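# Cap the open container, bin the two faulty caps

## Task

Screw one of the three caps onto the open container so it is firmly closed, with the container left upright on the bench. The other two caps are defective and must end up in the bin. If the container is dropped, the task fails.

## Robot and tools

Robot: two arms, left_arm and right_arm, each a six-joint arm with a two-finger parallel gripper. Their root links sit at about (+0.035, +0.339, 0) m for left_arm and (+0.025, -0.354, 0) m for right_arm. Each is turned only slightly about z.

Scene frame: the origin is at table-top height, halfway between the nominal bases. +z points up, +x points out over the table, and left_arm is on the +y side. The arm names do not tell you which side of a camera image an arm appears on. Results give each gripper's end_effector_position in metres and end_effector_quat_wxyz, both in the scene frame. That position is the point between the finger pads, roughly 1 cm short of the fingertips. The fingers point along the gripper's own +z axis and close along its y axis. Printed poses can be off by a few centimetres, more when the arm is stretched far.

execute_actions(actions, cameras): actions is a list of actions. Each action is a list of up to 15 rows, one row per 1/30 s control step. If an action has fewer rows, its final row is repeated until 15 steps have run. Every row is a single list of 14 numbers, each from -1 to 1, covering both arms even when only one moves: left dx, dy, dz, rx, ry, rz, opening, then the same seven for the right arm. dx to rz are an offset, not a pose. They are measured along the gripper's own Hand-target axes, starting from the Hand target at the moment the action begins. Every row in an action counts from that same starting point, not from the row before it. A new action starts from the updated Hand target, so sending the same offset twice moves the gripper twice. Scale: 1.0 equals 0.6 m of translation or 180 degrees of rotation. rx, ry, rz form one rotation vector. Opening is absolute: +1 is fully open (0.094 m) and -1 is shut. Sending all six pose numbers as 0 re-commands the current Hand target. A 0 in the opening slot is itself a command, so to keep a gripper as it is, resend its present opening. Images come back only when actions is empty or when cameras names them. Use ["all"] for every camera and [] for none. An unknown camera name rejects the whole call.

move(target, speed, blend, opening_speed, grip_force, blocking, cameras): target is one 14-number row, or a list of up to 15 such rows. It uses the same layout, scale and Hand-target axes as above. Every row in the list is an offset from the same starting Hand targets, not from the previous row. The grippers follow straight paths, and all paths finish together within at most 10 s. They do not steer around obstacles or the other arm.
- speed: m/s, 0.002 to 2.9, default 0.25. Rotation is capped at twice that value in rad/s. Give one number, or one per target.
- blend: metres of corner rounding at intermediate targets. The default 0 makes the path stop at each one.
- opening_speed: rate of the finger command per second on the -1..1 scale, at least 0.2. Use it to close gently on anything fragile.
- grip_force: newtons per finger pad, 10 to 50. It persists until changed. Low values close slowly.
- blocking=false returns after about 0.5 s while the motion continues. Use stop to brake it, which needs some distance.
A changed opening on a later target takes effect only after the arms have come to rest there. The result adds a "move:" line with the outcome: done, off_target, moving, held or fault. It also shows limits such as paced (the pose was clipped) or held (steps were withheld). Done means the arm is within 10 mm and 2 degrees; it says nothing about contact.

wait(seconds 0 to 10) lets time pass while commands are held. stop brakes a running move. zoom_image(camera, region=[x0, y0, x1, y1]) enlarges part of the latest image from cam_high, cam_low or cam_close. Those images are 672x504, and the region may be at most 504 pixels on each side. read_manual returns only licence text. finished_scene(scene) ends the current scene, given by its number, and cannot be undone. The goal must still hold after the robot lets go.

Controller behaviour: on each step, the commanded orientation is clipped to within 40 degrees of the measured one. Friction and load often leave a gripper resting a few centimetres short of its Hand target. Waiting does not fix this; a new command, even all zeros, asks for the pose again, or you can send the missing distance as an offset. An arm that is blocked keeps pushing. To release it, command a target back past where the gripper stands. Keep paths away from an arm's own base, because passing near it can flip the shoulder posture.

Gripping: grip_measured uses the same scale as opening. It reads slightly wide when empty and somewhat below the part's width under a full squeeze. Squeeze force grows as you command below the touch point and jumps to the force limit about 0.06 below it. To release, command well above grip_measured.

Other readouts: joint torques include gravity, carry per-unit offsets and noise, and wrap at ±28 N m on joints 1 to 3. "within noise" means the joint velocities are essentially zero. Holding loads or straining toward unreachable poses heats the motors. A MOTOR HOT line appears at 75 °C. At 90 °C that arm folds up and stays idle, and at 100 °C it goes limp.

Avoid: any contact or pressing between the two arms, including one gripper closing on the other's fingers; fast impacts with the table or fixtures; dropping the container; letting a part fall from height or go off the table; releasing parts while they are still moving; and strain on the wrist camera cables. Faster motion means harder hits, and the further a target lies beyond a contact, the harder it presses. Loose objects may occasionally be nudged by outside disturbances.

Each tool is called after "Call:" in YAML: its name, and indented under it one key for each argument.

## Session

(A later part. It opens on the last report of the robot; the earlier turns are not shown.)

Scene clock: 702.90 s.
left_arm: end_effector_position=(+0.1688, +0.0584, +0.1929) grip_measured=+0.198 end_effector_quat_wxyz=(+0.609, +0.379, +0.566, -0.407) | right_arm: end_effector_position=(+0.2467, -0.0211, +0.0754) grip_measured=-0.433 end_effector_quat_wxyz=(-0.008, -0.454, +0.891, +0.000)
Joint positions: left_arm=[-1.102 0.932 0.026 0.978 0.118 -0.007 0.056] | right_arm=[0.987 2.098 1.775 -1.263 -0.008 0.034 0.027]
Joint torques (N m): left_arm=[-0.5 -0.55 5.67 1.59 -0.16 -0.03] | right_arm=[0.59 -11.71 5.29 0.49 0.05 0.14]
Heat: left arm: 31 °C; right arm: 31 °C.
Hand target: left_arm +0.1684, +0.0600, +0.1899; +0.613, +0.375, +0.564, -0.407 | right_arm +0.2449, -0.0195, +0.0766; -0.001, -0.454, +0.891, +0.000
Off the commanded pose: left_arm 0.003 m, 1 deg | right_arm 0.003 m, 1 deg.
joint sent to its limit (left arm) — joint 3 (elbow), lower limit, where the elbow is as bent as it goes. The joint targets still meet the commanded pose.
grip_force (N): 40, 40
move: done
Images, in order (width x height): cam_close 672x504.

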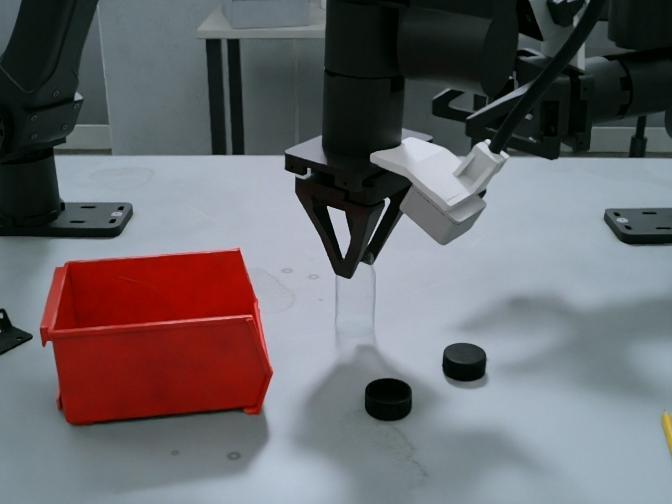

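Call:
move:
  target:
    - [0,0,0,0,0,0,0.2,0,0,-0.08,0,0,0,-0.6]
    - [0,0,0,0,0,0,0.2,0.109,-0.0442,-0.1475,0,0,0,-0.6]
  speed: 0.15
  blend: [0.02,0]
  cameras: ["cam_close"]

Call:
zoom_image:
  camera: "cam_close"
  region: [200, 100, 360, 300]

Scene clock: 709.90 s.
left_arm: end_effector_position=(+0.1688, +0.0584, +0.1929) grip_measured=+0.198 end_effector_quat_wxyz=(+0.609, +0.379, +0.566, -0.407) | right_arm: end_effector_position=(+0.2297, -0.0815, +0.1624) grip_measured=-0.433 end_effector_quat_wxyz=(-0.001, -0.451, +0.892, +0.004)
Joint positions: left_arm=[-1.102 0.932 0.026 0.978 0.118 -0.007 0.056] | right_arm=[0.929 1.846 1.767 -1.489 -0.007 -0.017 0.027]
Joint torques (N m): left_arm=[-0.42 -0.53 5.86 1.58 -0.13 -0.03] | right_arm=[-0.42 -9.99 5.33 0.28 0.06 -0.06]
Heat: left arm: 31 °C; right arm: 32 °C.
Hand target: left_arm +0.1684, +0.0600, +0.1899; +0.613, +0.375, +0.564, -0.407 | right_arm +0.2280, -0.0880, +0.1652; -0.001, -0.454, +0.891, +0.000
Off the commanded pose: left_arm 0.003 m, 1 deg | right_arm 0.007 m, 0 deg.
joint sent to its limit (left arm) — joint 3 (elbow), lower limit, where the elbow is as bent as it goes. The joint targets still meet the commanded pose.
grip_force (N): 40, 40
move: done
Images, in order (width x height): cam_close 672x504.

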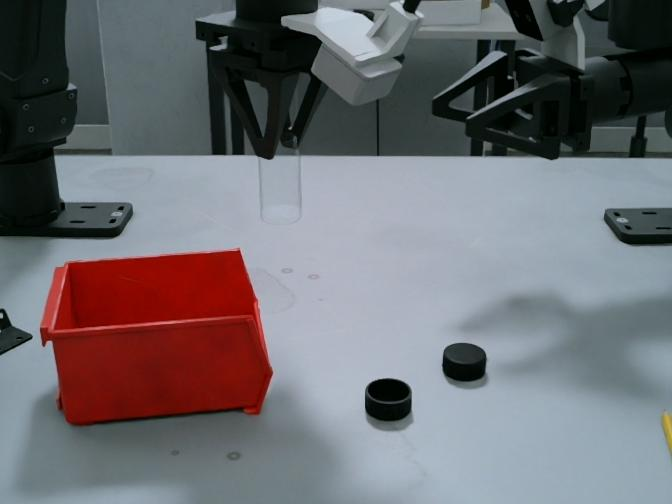

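Scaled by 2.520 from the camera's 672x504 image, which has a finer 960x720 frame.

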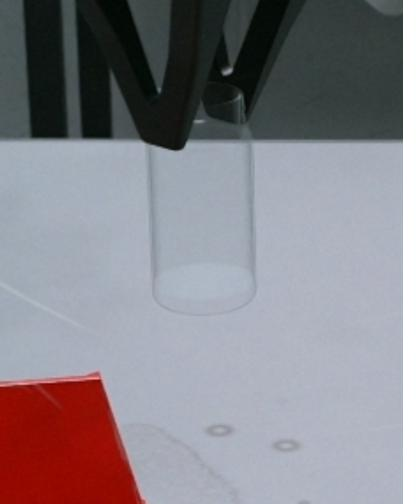

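Call:
move:
  target: [0.1152,-0.0133,0.0593,0,0,0,0.2,0,0,0,0,0,0,-0.6]
  speed: 0.2
  cameras: ["cam_close","cam_high"]

Call:
zoom_image:
  camera: "cam_close"
  region: [220, 100, 460, 300]

Call:
zoom_image:
  camera: "cam_high"
  region: [340, 140, 450, 240]

Scene clock: 720.00 s.
left_arm: end_effector_position=(+0.1758, +0.0222, +0.1222) grip_measured=+0.198 end_effector_quat_wxyz=(+0.572, +0.399, +0.603, -0.386) | right_arm: end_effector_position=(+0.2297, -0.0815, +0.1624) grip_measured=-0.433 end_effector_quat_wxyz=(-0.001, -0.452, +0.892, +0.004)
Joint positions: left_arm=[-1.172 1.672 0.057 1.569 0.047 -0.006 0.056] | right_arm=[0.929 1.846 1.767 -1.489 -0.007 -0.018 0.027]
Joint torques (N m): left_arm=[-0.59 -2.69 4.42 1.6 -0.16 0.01] | right_arm=[-0.43 -9.98 5.29 0.28 0.05 -0.07]
Heat: left arm: 32 °C; right arm: 33 °C.
Hand target: left_arm +0.1771, +0.0189, +0.1240; +0.613, +0.375, +0.564, -0.407 | right_arm +0.2280, -0.0880, +0.1652; -0.001, -0.454, +0.891, +0.000
Off the commanded pose: left_arm 0.004 m, 7 deg | right_arm 0.007 m, 0 deg.
joint sent to its limit (left arm) — joint 4 (wrist pitch), upper limit. The joint targets are off in orientation, not in position.
grip_force (N): 40, 40
move: off_target (left_arm)
Images, in order (width x height): cam_high 672x504, cam_close 672x504.

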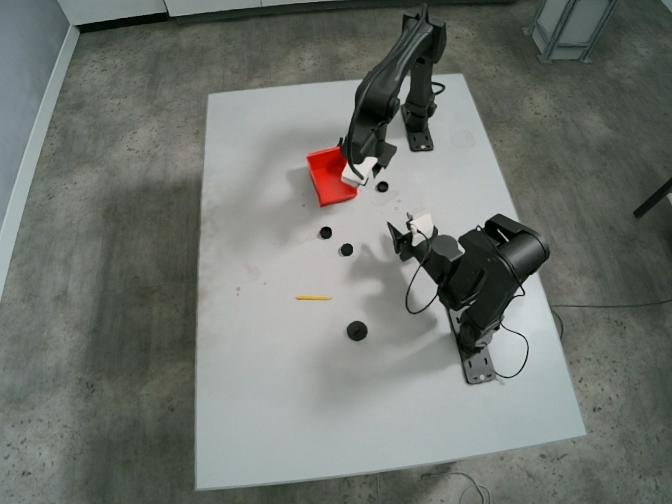

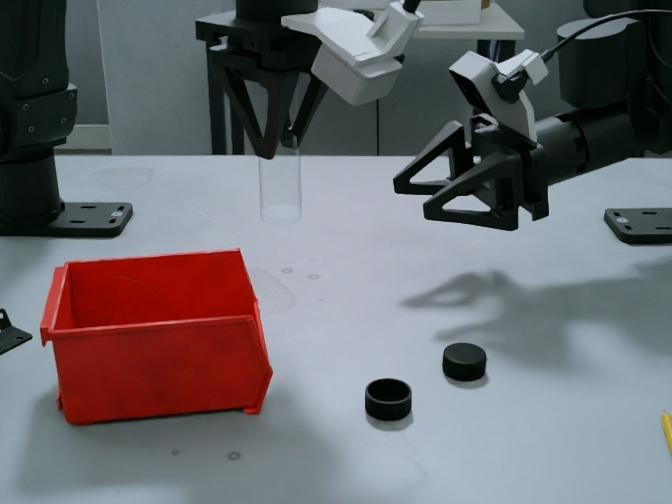

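Scaled by 2.100 from the camera's 672x504 image, which has a finer 960x720 frame.

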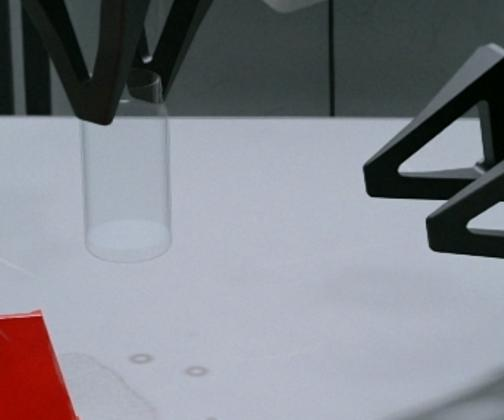

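Scaled by 4.582 from the camera's 672x504 image, which has a finer 960x720 frame.

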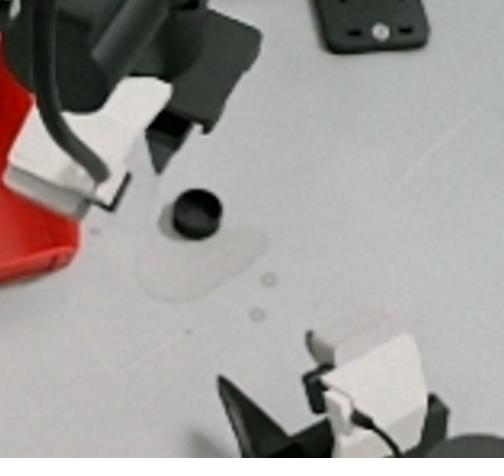

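Call:
move:
  target: [0.0108,-0.0072,0.0983,0,0,0,0.2,0,0,0,0,0,0,-0.6]
  speed: 0.15
  cameras: ["cam_close"]

Call:
zoom_image:
  camera: "cam_close"
  region: [220, 100, 420, 270]

Scene clock: 729.07 s.
left_arm: end_effector_position=(+0.1954, -0.0345, +0.1243) grip_measured=+0.198 end_effector_quat_wxyz=(+0.585, +0.392, +0.591, -0.394) | right_arm: end_effector_position=(+0.2297, -0.0815, +0.1624) grip_measured=-0.433 end_effector_quat_wxyz=(-0.001, -0.452, +0.892, +0.004)
Joint positions: left_arm=[-1.201 1.867 0.289 1.572 0.02 -0.006 0.056] | right_arm=[0.929 1.846 1.767 -1.489 -0.007 -0.018 0.027]
Joint torques (N m): left_arm=[-0.69 -4.29 4.63 1.59 -0.11 0.01] | right_arm=[-0.39 -9.99 5.33 0.28 0.05 -0.07]
Heat: left arm: 31 °C; right arm: 33 °C.
Hand target: left_arm +0.1961, -0.0374, +0.1225; +0.613, +0.375, +0.564, -0.407 | right_arm +0.2280, -0.0880, +0.1652; -0.001, -0.454, +0.891, +0.000
Off the commanded pose: left_arm 0.003 m, 5 deg | right_arm 0.007 m, 0 deg.
joint sent to its limit (left arm) — joint 4 (wrist pitch), upper limit. The joint targets are off in orientation, not in position.
grip_force (N): 40, 40
move: off_target (left_arm)
Images, in order (width x height): cam_close 672x504.

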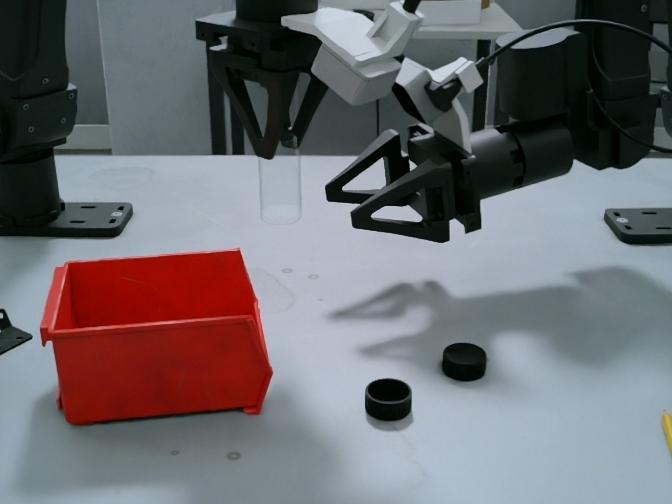

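Scaled by 2.520 from the camera's 672x504 image, which has a finer 960x720 frame.

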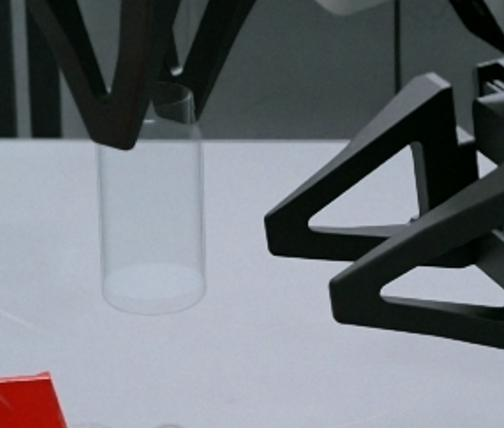

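Call:
move:
  target: [0,0,0,0,0,0,0.2,0,0,0,0,0,0.133,-0.6]
  speed: 0.2
  cameras: ["cam_close"]

Call:
zoom_image:
  camera: "cam_close"
  region: [220, 100, 420, 270]

Scene clock: 739.97 s.
left_arm: end_effector_position=(+0.1955, -0.0345, +0.1243) grip_measured=+0.198 end_effector_quat_wxyz=(+0.585, +0.392, +0.591, -0.394) | right_arm: end_effector_position=(+0.2297, -0.0815, +0.1624) grip_measured=-0.433 end_effector_quat_wxyz=(-0.001, -0.266, +0.964, +0.003)
Joint positions: left_arm=[-1.201 1.867 0.289 1.572 0.019 -0.006 0.056] | right_arm=[0.929 1.846 1.767 -1.489 -0.007 0.38 0.027]
Joint torques (N m): left_arm=[-0.61 -4.29 4.63 1.65 -0.14 0.04] | right_arm=[-0.43 -10 5.34 0.27 0.04 0.15]
Heat: left arm: 31 °C; right arm: 33 °C.
Hand target: left_arm +0.1961, -0.0374, +0.1225; +0.613, +0.375, +0.564, -0.407 | right_arm +0.2280, -0.0880, +0.1652; -0.001, -0.259, +0.966, +0.000
Off the commanded pose: left_arm 0.003 m, 5 deg | right_arm 0.007 m, 1 deg.
joint sent to its limit (left arm) — joint 4 (wrist pitch), upper limit. The joint targets are off in orientation, not in position.
grip_force (N): 40, 40
move: off_target (left_arm)
Images, in order (width x height): cam_close 672x504.

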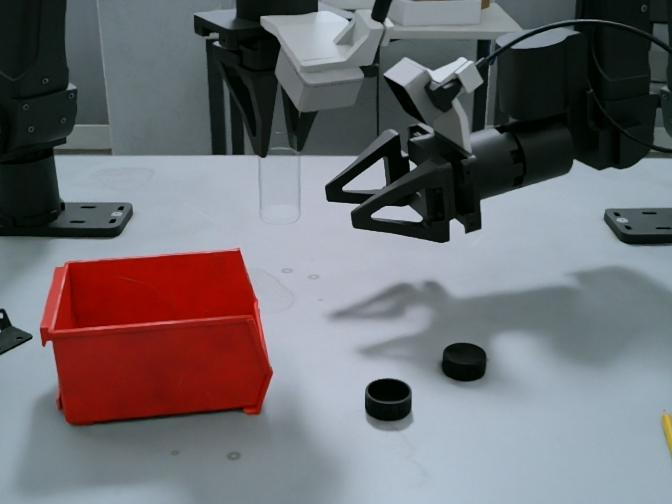

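Scaled by 2.520 from the camera's 672x504 image, which has a finer 960x720 frame.

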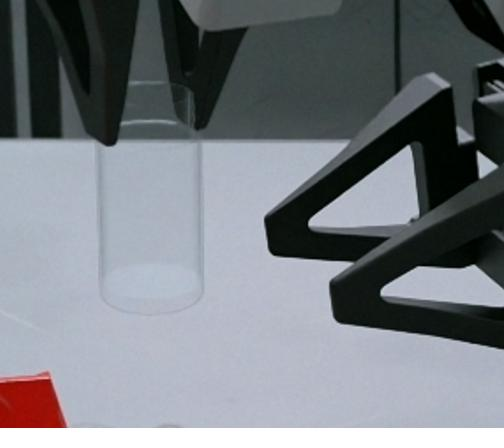

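Call:
move:
  target:
    - [0.0023,-0.0167,0.02,0,0,0,0.2,0,0,0,0,0,0,-0.6]
    - [0.0023,-0.0167,0.0892,0,0,0,0.2,0,0,0,0,0,0,-0.6]
  speed: 0.1
  blend: [0.005,0]
  cameras: ["cam_close","cam_high"]

Call:
zoom_image:
  camera: "cam_close"
  region: [220, 100, 420, 270]

Call:
zoom_image:
  camera: "cam_high"
  region: [340, 140, 450, 240]

Scene clock: 752.10 s.
left_arm: end_effector_position=(+0.2048, -0.0860, +0.1228) grip_measured=+0.198 end_effector_quat_wxyz=(+0.597, +0.384, +0.577, -0.403) | right_arm: end_effector_position=(+0.2311, -0.0874, +0.1625) grip_measured=-0.433 end_effector_quat_wxyz=(-0.002, -0.264, +0.964, -0.009)
Joint positions: left_arm=[-1.242 2.029 0.499 1.568 -0.02 -0.006 0.056] | right_arm=[0.926 1.846 1.767 -1.505 0.012 0.382 0.027]
Joint torques (N m): left_arm=[-0.13 -5.83 5.86 1.62 -0.11 0.03] | right_arm=[-0.13 -9.95 5.34 0.4 -0.15 0.11]
Heat: left arm: 30 °C; right arm: 33 °C.
Hand target: left_arm +0.2077, -0.0905, +0.1256; +0.613, +0.375, +0.564, -0.407 | right_arm +0.2279, -0.0879, +0.1652; -0.001, -0.259, +0.966, +0.000
Off the commanded pose: left_arm 0.006 m, 3 deg | right_arm 0.004 m, 1 deg.
joint sent to its limit (left arm) — joint 4 (wrist pitch), upper limit. The joint targets still meet the commanded pose.
grip_force (N): 40, 40
move: off_target (left_arm)
Images, in order (width x height): cam_high 672x504, cam_close 672x504.

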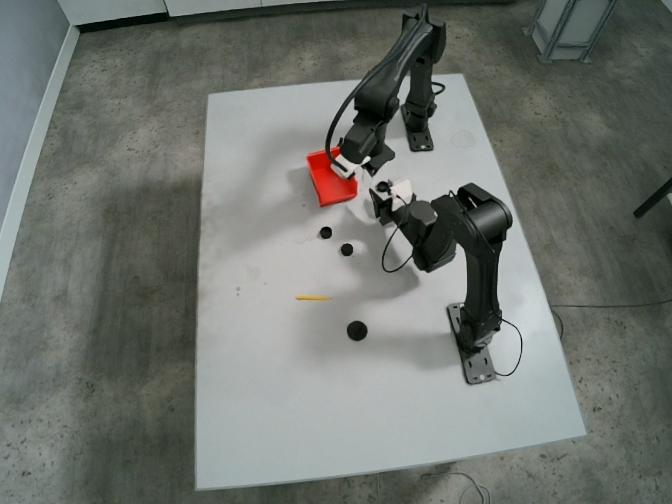

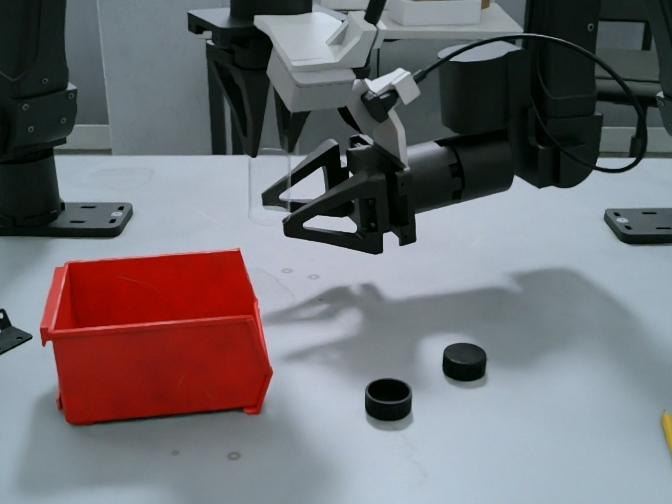

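Scaled by 2.520 from the camera's 672x504 image, which has a finer 960x720 frame.

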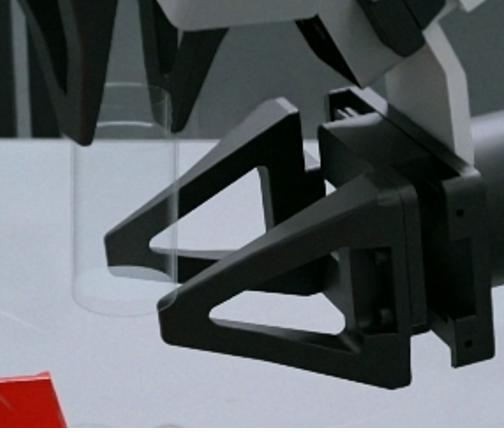

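Scaled by 4.582 from the camera's 672x504 image, which has a finer 960x720 frame.

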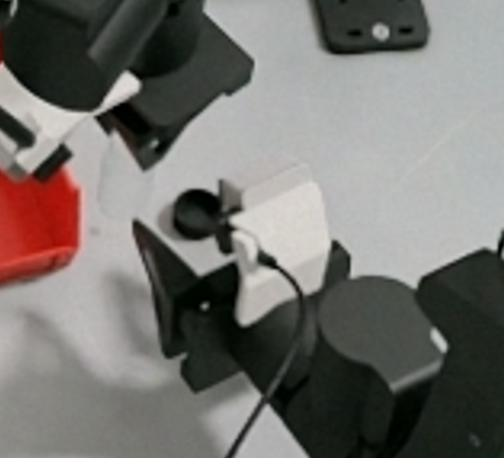

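Call:
move:
  target: [0.0012,-0.0133,0.0133,0,0,0,0.2,0,0,0,0,0,0,-0.6]
  speed: 0.06
  cameras: ["cam_close"]

Call:
zoom_image:
  camera: "cam_close"
  region: [230, 120, 350, 260]

Scene clock: 766.93 s.
left_arm: end_effector_position=(+0.2032, -0.0948, +0.1200) grip_measured=+0.198 end_effector_quat_wxyz=(+0.598, +0.382, +0.579, -0.401) | right_arm: end_effector_position=(+0.2300, -0.0887, +0.1625) grip_measured=-0.433 end_effector_quat_wxyz=(-0.004, -0.264, +0.964, -0.011)
Joint positions: left_arm=[-1.263 2.055 0.532 1.562 -0.049 -0.006 0.056] | right_arm=[0.926 1.846 1.767 -1.511 0.012 0.382 0.027]
Joint torques (N m): left_arm=[-0.64 -6.17 6.38 1.66 -0.14 0.08] | right_arm=[-0.17 -9.94 5.31 0.45 -0.15 0.11]
Heat: left arm: 31 °C; right arm: 34 °C.
Hand target: left_arm +0.2034, -0.1010, +0.1254; +0.613, +0.375, +0.564, -0.407 | right_arm +0.2279, -0.0879, +0.1652; -0.001, -0.259, +0.966, +0.000
Off the commanded pose: left_arm 0.008 m, 3 deg | right_arm 0.003 m, 1 deg.
joint sent to its limit (left arm) — joint 4 (wrist pitch), upper limit. The joint targets still meet the commanded pose.
grip_force (N): 40, 40
move: off_target (left_arm)
Images, in order (width x height): cam_close 672x504.

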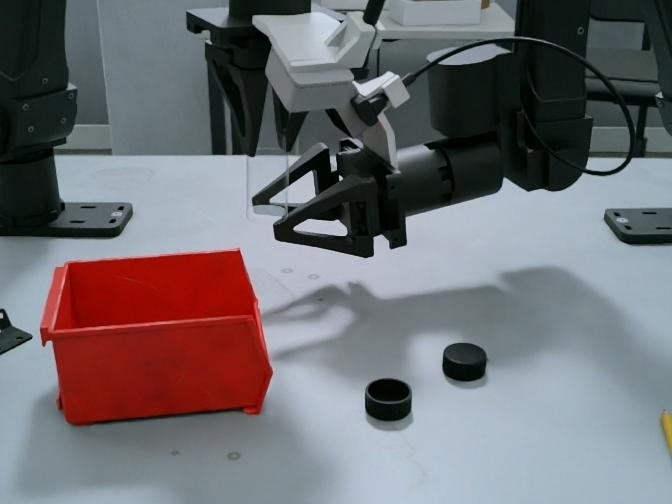

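Scaled by 3.600 from the camera's 672x504 image, which has a finer 960x720 frame.

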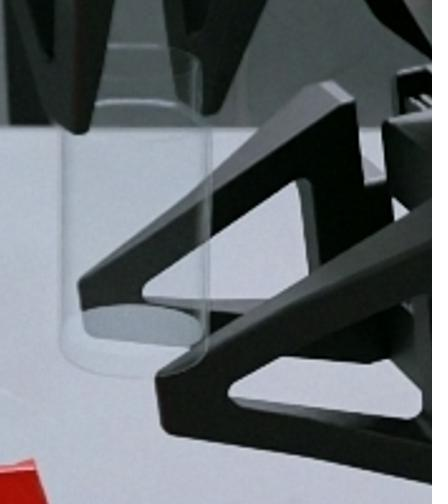

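Call:
move:
  target: [-0.0125,-0.0095,0.0135,0,0,0,0.2,0,0,0,0,0,0,-0.6]
  speed: 0.06
  cameras: ["cam_close"]

Call:
zoom_image:
  camera: "cam_close"
  region: [230, 120, 350, 260]

Scene clock: 775.83 s.
left_arm: end_effector_position=(+0.2013, -0.1023, +0.1192) grip_measured=+0.198 end_effector_quat_wxyz=(+0.596, +0.383, +0.583, -0.398) | right_arm: end_effector_position=(+0.2289, -0.0918, +0.1626) grip_measured=-0.433 end_effector_quat_wxyz=(-0.008, -0.264, +0.964, -0.017)
Joint positions: left_arm=[-1.281 2.055 0.558 1.524 -0.069 -0.006 0.056] | right_arm=[0.926 1.846 1.767 -1.524 0.018 0.382 0.027]
Joint torques (N m): left_arm=[-0.75 -6.98 6.95 1.79 -0.08 0.13] | right_arm=[-0.14 -9.91 5.34 0.56 -0.21 0.11]
Heat: left arm: 32 °C; right arm: 34 °C.
Hand target: left_arm +0.2009, -0.1101, +0.1336; +0.613, +0.375, +0.564, -0.407 | right_arm +0.2280, -0.0879, +0.1652; -0.001, -0.259, +0.966, +0.000
Off the commanded pose: left_arm 0.016 m, 3 deg | right_arm 0.005 m, 2 deg.
grip_force (N): 40, 40
move: off_target (left_arm)
Images, in order (width x height): cam_close 672x504.

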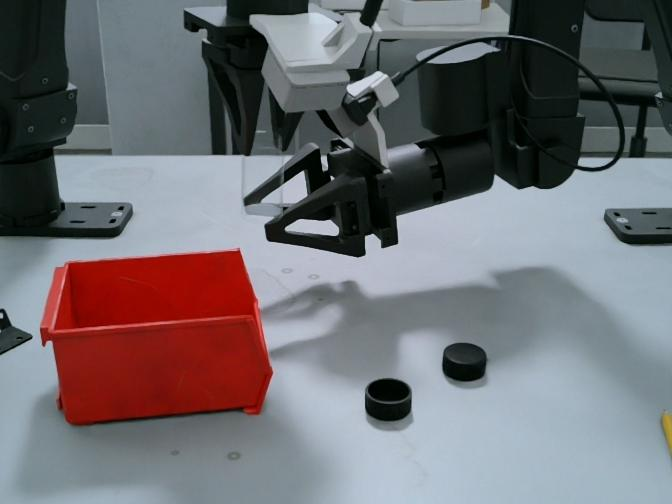

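Scaled by 3.600 from the camera's 672x504 image, which has a finer 960x720 frame.

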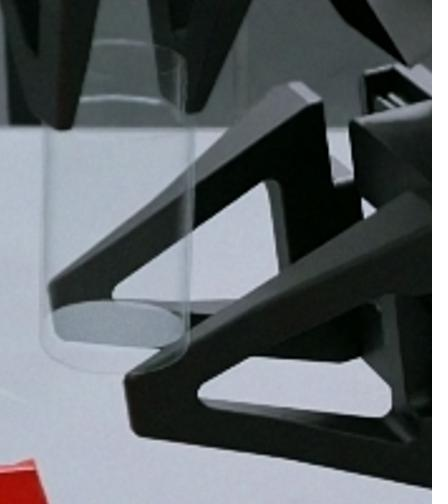

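Call:
move:
  target: [0,0,-0.045,0,0,0,0.2,0,0,0,0,0,0,-0.6]
  speed: 0.1
  cameras: ["cam_close"]

Call:
zoom_image:
  camera: "cam_close"
  region: [240, 0, 420, 180]

Scene clock: 782.77 s.
left_arm: end_effector_position=(+0.1919, -0.0876, +0.1155) grip_measured=+0.198 end_effector_quat_wxyz=(+0.593, +0.388, +0.583, -0.398) | right_arm: end_effector_position=(+0.2290, -0.0883, +0.1625) grip_measured=-0.433 end_effector_quat_wxyz=(-0.007, -0.264, +0.964, -0.009)
Joint positions: left_arm=[-1.29 2.036 0.487 1.568 -0.071 -0.003 0.056] | right_arm=[0.926 1.846 1.767 -1.513 0.006 0.382 0.027]
Joint torques (N m): left_arm=[-0.47 -9.5 2.88 1.64 -0.13 0.04] | right_arm=[-0.13 -9.95 5.31 0.47 -0.09 0.12]
Heat: left arm: 32 °C; right arm: 34 °C.
Hand target: left_arm +0.1905, -0.0853, +0.1313; +0.613, +0.375, +0.564, -0.407 | right_arm +0.2280, -0.0879, +0.1652; -0.001, -0.259, +0.966, +0.000
Off the commanded pose: left_arm 0.016 m, 4 deg | right_arm 0.003 m, 1 deg.
joint sent to its limit (left arm) — joint 4 (wrist pitch), upper limit. The joint targets still meet the commanded pose.
grip_force (N): 40, 40
move: off_target (left_arm)
Images, in order (width x height): cam_close 672x504.

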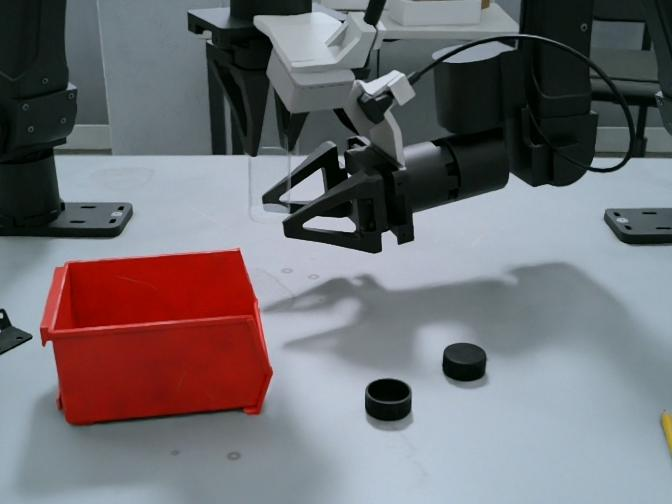

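Scaled by 2.800 from the camera's 672x504 image, which has a finer 960x720 frame.

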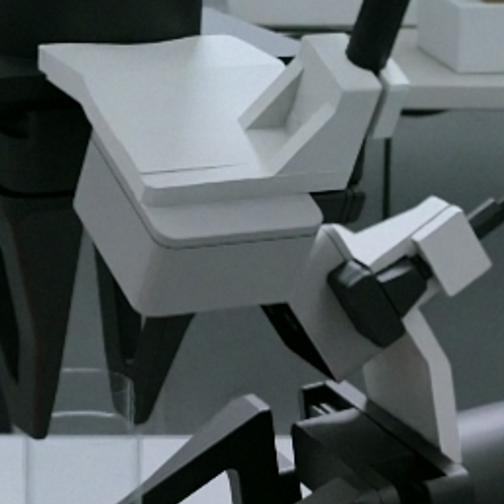

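Call:
move:
  target: [0,0,0,0,0,0,0.2,0,0,0,0,0,0.111,-0.6]
  speed: 0.2
  cameras: ["cam_close"]

Call:
zoom_image:
  camera: "cam_close"
  region: [230, 80, 370, 260]

Scene clock: 793.50 s.
left_arm: end_effector_position=(+0.1919, -0.0876, +0.1155) grip_measured=+0.198 end_effector_quat_wxyz=(+0.593, +0.388, +0.583, -0.398) | right_arm: end_effector_position=(+0.2287, -0.0876, +0.1625) grip_measured=-0.433 end_effector_quat_wxyz=(-0.006, -0.094, +0.996, -0.008)
Joint positions: left_arm=[-1.29 2.036 0.487 1.568 -0.071 -0.003 0.056] | right_arm=[0.926 1.846 1.767 -1.511 0.002 0.728 0.027]
Joint torques (N m): left_arm=[-0.54 -9.69 3.02 1.58 -0.13 0.04] | right_arm=[-0.14 -9.96 5.31 0.46 -0.04 0.11]
Heat: left arm: 32 °C; right arm: 34 °C.
Hand target: left_arm +0.1905, -0.0853, +0.1313; +0.613, +0.375, +0.564, -0.407 | right_arm +0.2280, -0.0879, +0.1652; -0.001, -0.088, +0.996, +0.000
Off the commanded pose: left_arm 0.016 m, 4 deg | right_arm 0.003 m, 1 deg.
joint sent to its limit (left arm) — joint 4 (wrist pitch), upper limit. The joint targets still meet the commanded pose.
grip_force (N): 40, 40
move: off_target (left_arm)
Images, in order (width x height): cam_close 672x504.

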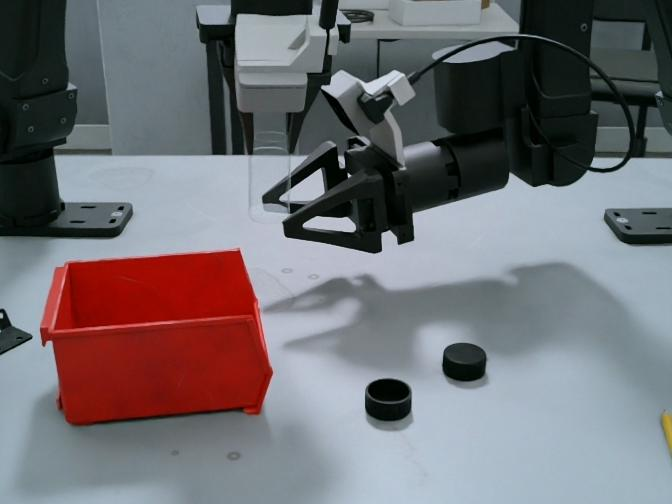

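Scaled by 2.800 from the camera's 672x504 image, which has a finer 960x720 frame.

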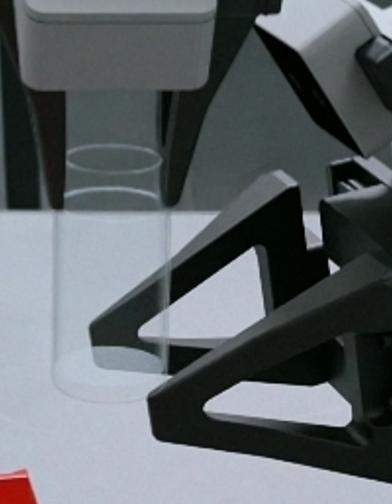

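Call:
move:
  target: [-0.02,0.015,0.0017,0,0,0,0.2,0,0,0,0,0,0,-0.6]
  speed: 0.06
  cameras: ["cam_close"]

Call:
zoom_image:
  camera: "cam_close"
  region: [230, 100, 350, 240]

Scene clock: 803.20 s.
left_arm: end_effector_position=(+0.1970, -0.0848, +0.1258) grip_measured=+0.198 end_effector_quat_wxyz=(+0.600, +0.382, +0.577, -0.401) | right_arm: end_effector_position=(+0.2288, -0.0874, +0.1625) grip_measured=-0.433 end_effector_quat_wxyz=(-0.006, -0.093, +0.996, -0.008)
Joint positions: left_arm=[-1.272 2.009 0.483 1.568 -0.056 -0.002 0.056] | right_arm=[0.926 1.846 1.767 -1.51 0.002 0.729 0.027]
Joint torques (N m): left_arm=[0.79 -9.99 3.36 1.56 0.04 0.04] | right_arm=[-0.17 -9.96 5.3 0.45 -0.04 0.13]
Heat: left arm: 31 °C; right arm: 34 °C.
Hand target: left_arm +0.1988, -0.0818, +0.1436; +0.613, +0.375, +0.564, -0.407 | right_arm +0.2279, -0.0880, +0.1652; -0.001, -0.088, +0.996, +0.000
Off the commanded pose: left_arm 0.018 m, 2 deg | right_arm 0.003 m, 1 deg.
grip_force (N): 40, 40
move: off_target (left_arm)
Images, in order (width x height): cam_close 672x504.

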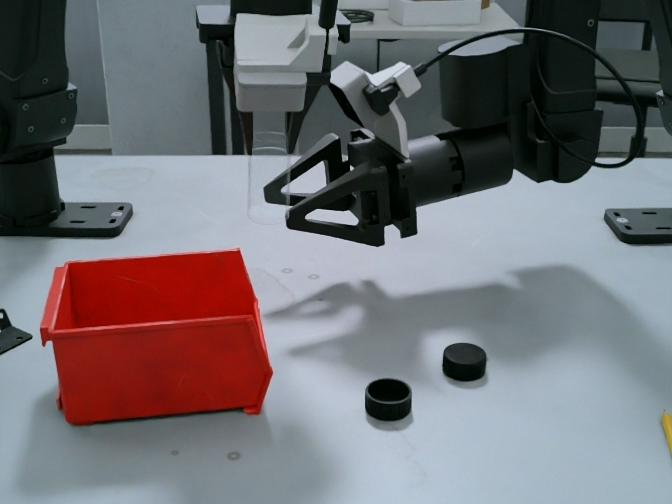

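Scaled by 3.600 from the camera's 672x504 image, which has a finer 960x720 frame.

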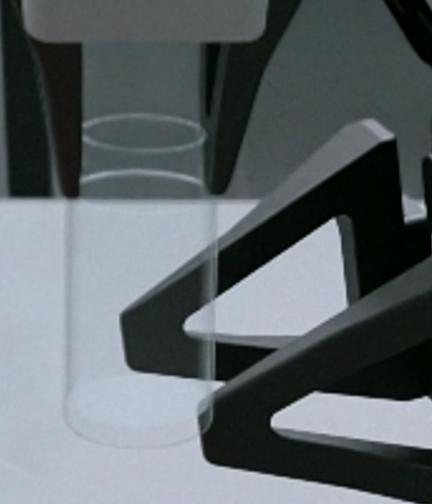

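Call:
move:
  target: [-0.0025,0.0057,0.0235,0,0,0,0.2,0,0,0,0,0,0,-0.6]
  speed: 0.06
  cameras: ["cam_close"]

Call:
zoom_image:
  camera: "cam_close"
  region: [230, 100, 350, 240]

Scene clock: 811.00 s.
left_arm: end_effector_position=(+0.2041, -0.0889, +0.1226) grip_measured=+0.198 end_effector_quat_wxyz=(+0.595, +0.386, +0.584, -0.395) | right_arm: end_effector_position=(+0.2297, -0.0881, +0.1625) grip_measured=-0.433 end_effector_quat_wxyz=(-0.003, -0.093, +0.996, -0.010)
Joint positions: left_arm=[-1.255 2.009 0.509 1.522 -0.044 -0.002 0.056] | right_arm=[0.926 1.846 1.767 -1.51 0.009 0.729 0.027]
Joint torques (N m): left_arm=[0.68 -9.46 6.2 1.58 0.18 0.05] | right_arm=[-0.13 -9.96 5.33 0.44 -0.12 0.13]
Heat: left arm: 31 °C; right arm: 34 °C.
Hand target: left_arm +0.2075, -0.0933, +0.1462; +0.613, +0.375, +0.564, -0.407 | right_arm +0.2279, -0.0880, +0.1652; -0.001, -0.088, +0.996, +0.000
Off the commanded pose: left_arm 0.024 m, 4 deg | right_arm 0.003 m, 1 deg.
grip_force (N): 40, 40
move: off_target (left_arm)
Images, in order (width x height): cam_close 672x504.

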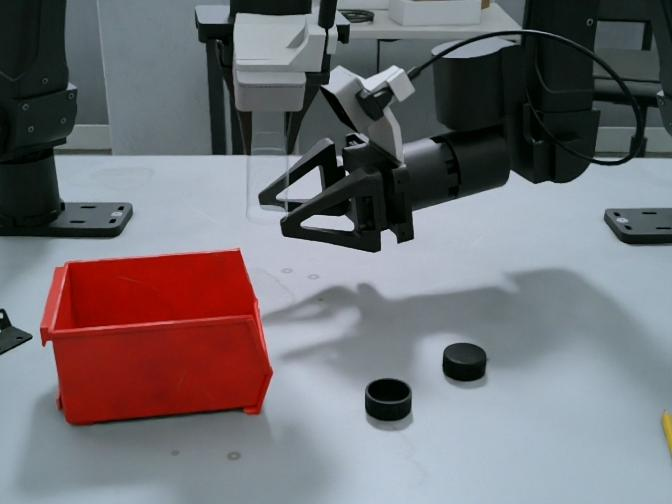

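Scaled by 3.600 from the camera's 672x504 image, which has a finer 960x720 frame.

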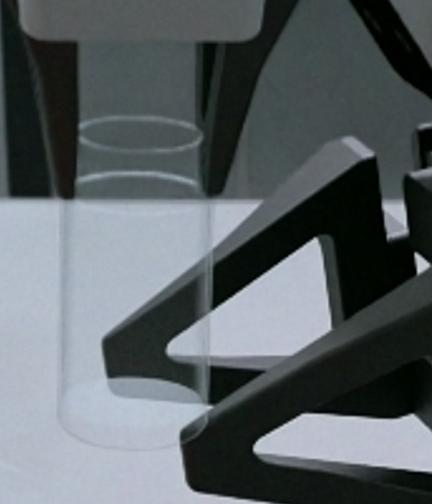

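Call:
move:
  target: [-0.0075,0.002,0.0185,0,0,0,0.2,0,0,0,0,0,0,-0.6]
  speed: 0.06
  cameras: ["cam_close"]

Call:
zoom_image:
  camera: "cam_close"
  region: [230, 100, 350, 240]

Scene clock: 821.87 s.
left_arm: end_effector_position=(+0.2095, -0.0966, +0.1196) grip_measured=+0.198 end_effector_quat_wxyz=(+0.589, +0.390, +0.592, -0.389) | right_arm: end_effector_position=(+0.2302, -0.0886, +0.1625) grip_measured=-0.433 end_effector_quat_wxyz=(-0.002, -0.093, +0.996, -0.011)
Joint positions: left_arm=[-1.249 2.009 0.547 1.459 -0.041 -0.002 0.056] | right_arm=[0.926 1.846 1.767 -1.511 0.013 0.729 0.027]
Joint torques (N m): left_arm=[0.55 -10.07 6.99 1.7 0.15 0.04] | right_arm=[-0.13 -9.94 5.31 0.45 -0.15 0.13]
Heat: left arm: 32 °C; right arm: 34 °C.
Hand target: left_arm +0.2127, -0.1027, +0.1517; +0.613, +0.375, +0.564, -0.407 | right_arm +0.2280, -0.0879, +0.1652; -0.001, -0.088, +0.996, +0.000
Off the commanded pose: left_arm 0.033 m, 5 deg | right_arm 0.004 m, 1 deg.
grip_force (N): 40, 40
move: off_target (left_arm)
Images, in order (width x height): cam_close 672x504.

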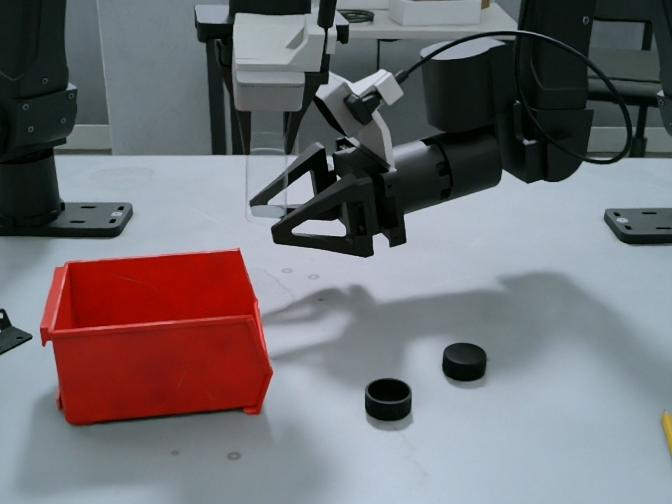

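Scaled by 3.600 from the camera's 672x504 image, which has a finer 960x720 frame.

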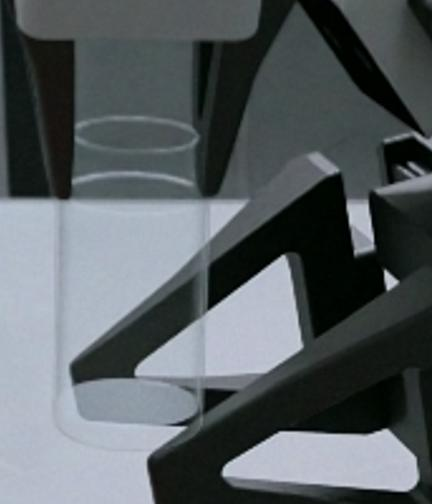

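Call:
move:
  target: [-0.01,0,0,0,0,0,0.2,0,0,0,0,0,0,-0.6]
  speed: 0.06

Scene clock: 826.90 s.
left_arm: end_effector_position=(+0.2093, -0.0966, +0.1196) grip_measured=+0.198 end_effector_quat_wxyz=(+0.584, +0.393, +0.596, -0.387) | right_arm: end_effector_position=(+0.2302, -0.0886, +0.1625) grip_measured=-0.433 end_effector_quat_wxyz=(-0.002, -0.093, +0.996, -0.011)
Joint positions: left_arm=[-1.249 1.992 0.547 1.427 -0.041 -0.002 0.056] | right_arm=[0.926 1.846 1.767 -1.511 0.013 0.729 0.027]
Joint torques (N m): left_arm=[0.46 -10.82 6.91 1.71 0.11 -0.01] | right_arm=[-0.14 -9.94 5.33 0.45 -0.14 0.12]
Heat: left arm: 32 °C; right arm: 34 °C.
Hand target: left_arm +0.2125, -0.1023, +0.1575; +0.613, +0.375, +0.564, -0.407 | right_arm +0.2280, -0.0879, +0.1652; -0.001, -0.088, +0.996, +0.000
Off the commanded pose: left_arm 0.039 m, 6 deg | right_arm 0.004 m, 1 deg.
grip_force (N): 40, 40
move: off_target (left_arm)

Call:
move:
  target: [0.0687,-0.0013,-0.009,0,0.0161,0,0.2,0,0,0,0,0,0,-0.6]
  speed: 0.08
  cameras: ["cam_close"]

Call:
zoom_image:
  camera: "cam_close"
  region: [230, 100, 350, 240]

Scene clock: 845.43 s.
left_arm: end_effector_position=(+0.2093, -0.0965, +0.1164) grip_measured=+0.198 end_effector_quat_wxyz=(+0.595, +0.385, +0.585, -0.395) | right_arm: end_effector_position=(+0.2288, -0.0876, +0.1625) grip_measured=-0.433 end_effector_quat_wxyz=(-0.005, -0.093, +0.996, -0.008)
Joint positions: left_arm=[-1.249 2.056 0.547 1.53 -0.041 -0.002 0.056] | right_arm=[0.926 1.846 1.767 -1.511 0.003 0.729 0.027]
Joint torques (N m): left_arm=[0.4 -5.82 5.81 1.62 0.1 0.02] | right_arm=[-0.14 -9.98 5.26 0.46 -0.06 0.13]
Heat: left arm: 34 °C; right arm: 34 °C.
Hand target: left_arm +0.2111, -0.1008, +0.1160; +0.599, +0.385, +0.579, -0.397 | right_arm +0.2279, -0.0879, +0.1652; -0.001, -0.088, +0.996, +0.000
Off the commanded pose: left_arm 0.005 m, 1 deg | right_arm 0.003 m, 1 deg.
grip_force (N): 40, 40
move: done
Images, in order (width x height): cam_close 672x504.

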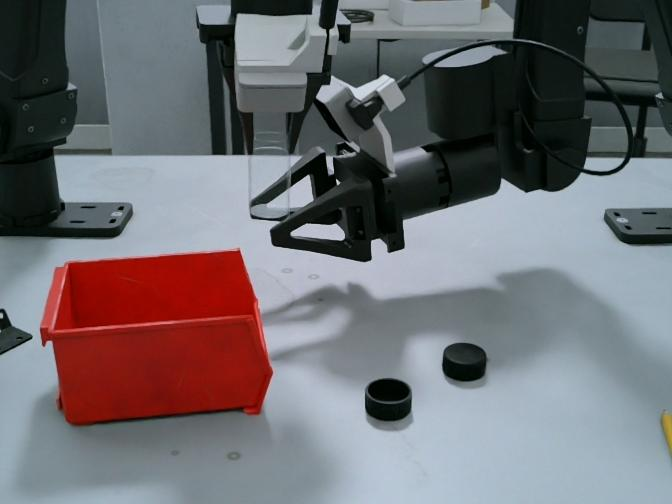

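Scaled by 3.600 from the camera's 672x504 image, which has a finer 960x720 frame.

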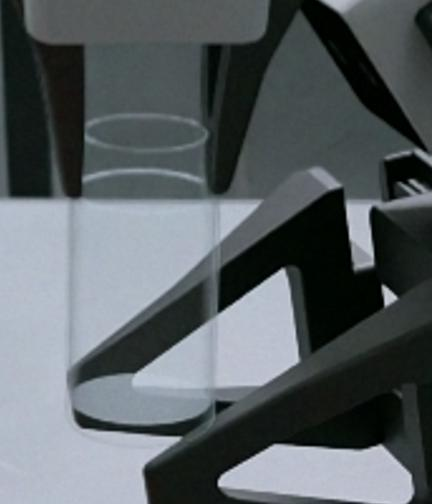

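Call:
move:
  target: [0,0,0,0,0,0,0.2,0,0,0.0155,0,0,0,-0.6]
  speed: 0.06
  cameras: ["cam_close","cam_high"]

Call:
zoom_image:
  camera: "cam_close"
  region: [230, 110, 350, 260]

Call:
zoom_image:
  camera: "cam_high"
  region: [340, 140, 440, 230]

Scene clock: 850.23 s.
left_arm: end_effector_position=(+0.2098, -0.0963, +0.1127) grip_measured=+0.198 end_effector_quat_wxyz=(+0.593, +0.387, +0.588, -0.392) | right_arm: end_effector_position=(+0.2260, -0.0912, +0.1521) grip_measured=-0.433 end_effector_quat_wxyz=(-0.014, -0.093, +0.995, -0.017)
Joint positions: left_arm=[-1.248 2.062 0.547 1.525 -0.041 -0.002 0.056] | right_arm=[0.926 1.846 1.725 -1.493 0.003 0.729 0.027]
Joint torques (N m): left_arm=[0.27 -6.22 5.72 1.69 0.08 0.04] | right_arm=[-0.13 -10.39 5.24 0.62 -0.05 0.13]
Heat: left arm: 34 °C; right arm: 34 °C.
Hand target: left_arm +0.2111, -0.1008, +0.1160; +0.599, +0.385, +0.579, -0.397 | right_arm +0.2279, -0.0879, +0.1559; -0.001, -0.088, +0.996, +0.000
Off the commanded pose: left_arm 0.006 m, 1 deg | right_arm 0.005 m, 3 deg.
grip_force (N): 40, 40
move: off_target (right_arm)
Images, in order (width x height): cam_high 672x504, cam_close 672x504.

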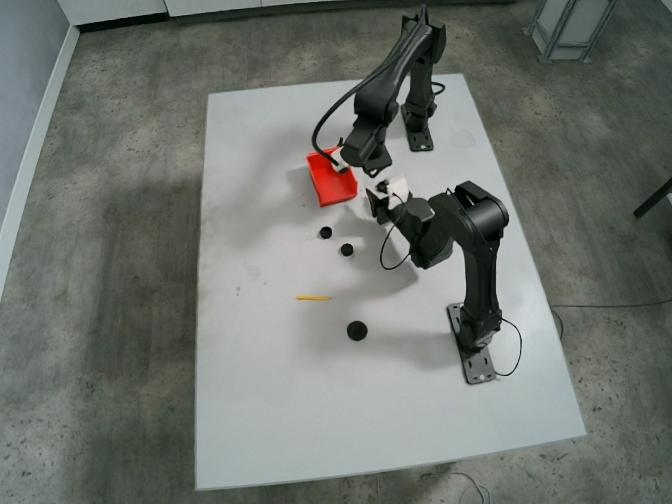

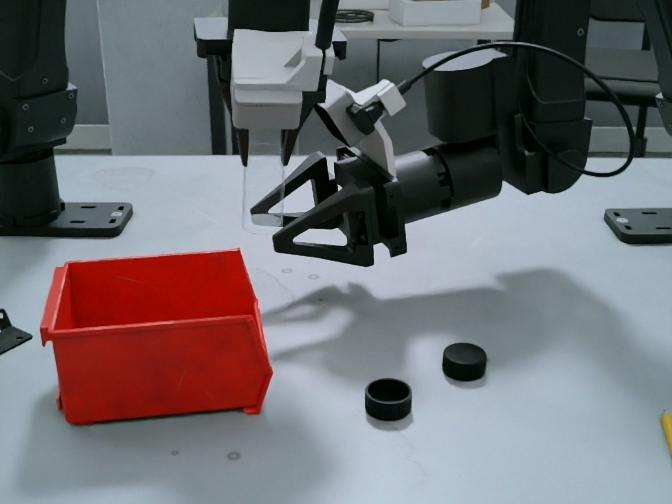

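Scaled by 3.360 from the camera's 672x504 image, which has a finer 960x720 frame.

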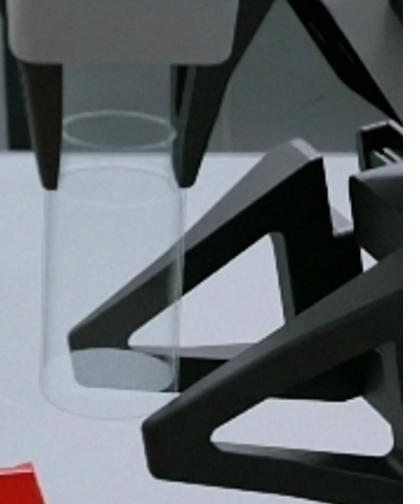

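Scaled by 5.040 from the camera's 672x504 image, which has a finer 960x720 frame.

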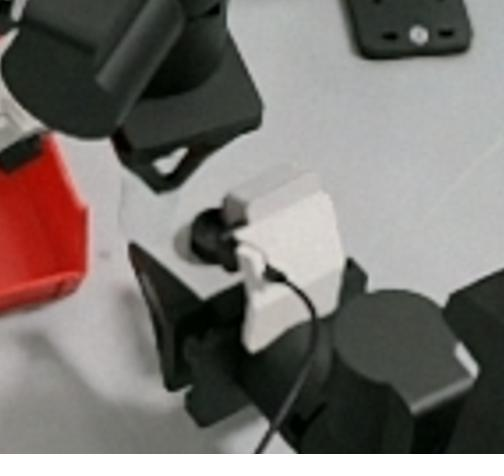

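Call:
move:
  target: [-0.0188,0,0,0,-0.0144,0,0.2,0,0,0,0,0,0,-0.6]
  speed: 0.06
  cameras: ["cam_close"]

Call:
zoom_image:
  camera: "cam_close"
  region: [230, 110, 350, 260]

Scene clock: 855.23 s.
left_arm: end_effector_position=(+0.2098, -0.0963, +0.1136) grip_measured=+0.198 end_effector_quat_wxyz=(+0.594, +0.386, +0.587, -0.393) | right_arm: end_effector_position=(+0.2260, -0.0912, +0.1521) grip_measured=-0.433 end_effector_quat_wxyz=(-0.014, -0.093, +0.995, -0.017)
Joint positions: left_arm=[-1.248 2.062 0.547 1.528 -0.041 -0.002 0.056] | right_arm=[0.926 1.846 1.725 -1.493 0.003 0.729 0.027]
Joint torques (N m): left_arm=[0.18 -6.53 5.71 1.97 0.07 -0.01] | right_arm=[-0.13 -10.39 5.2 0.61 -0.05 0.13]
Heat: left arm: 33 °C; right arm: 35 °C.
Hand target: left_arm +0.2110, -0.1004, +0.1273; +0.612, +0.376, +0.566, -0.406 | right_arm +0.2279, -0.0879, +0.1559; -0.001, -0.088, +0.996, +0.000
Off the commanded pose: left_arm 0.014 m, 4 deg | right_arm 0.005 m, 3 deg.
joint sent to its limit (left arm) — joint 4 (wrist pitch), upper limit. The joint targets still meet the commanded pose.
grip_force (N): 40, 40
move: off_target (left_arm, right_arm)
Images, in order (width x height): cam_close 672x504.

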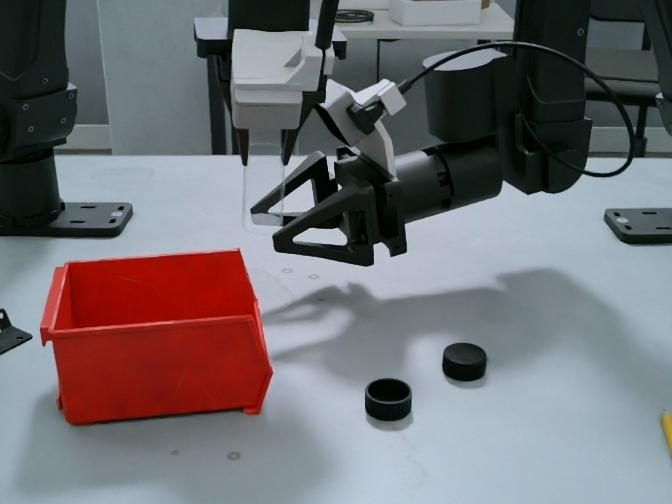

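Scaled by 3.360 from the camera's 672x504 image, which has a finer 960x720 frame.

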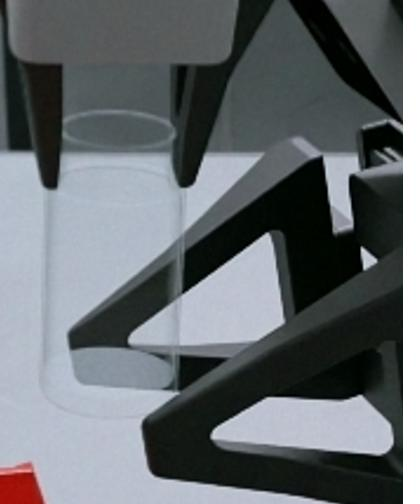

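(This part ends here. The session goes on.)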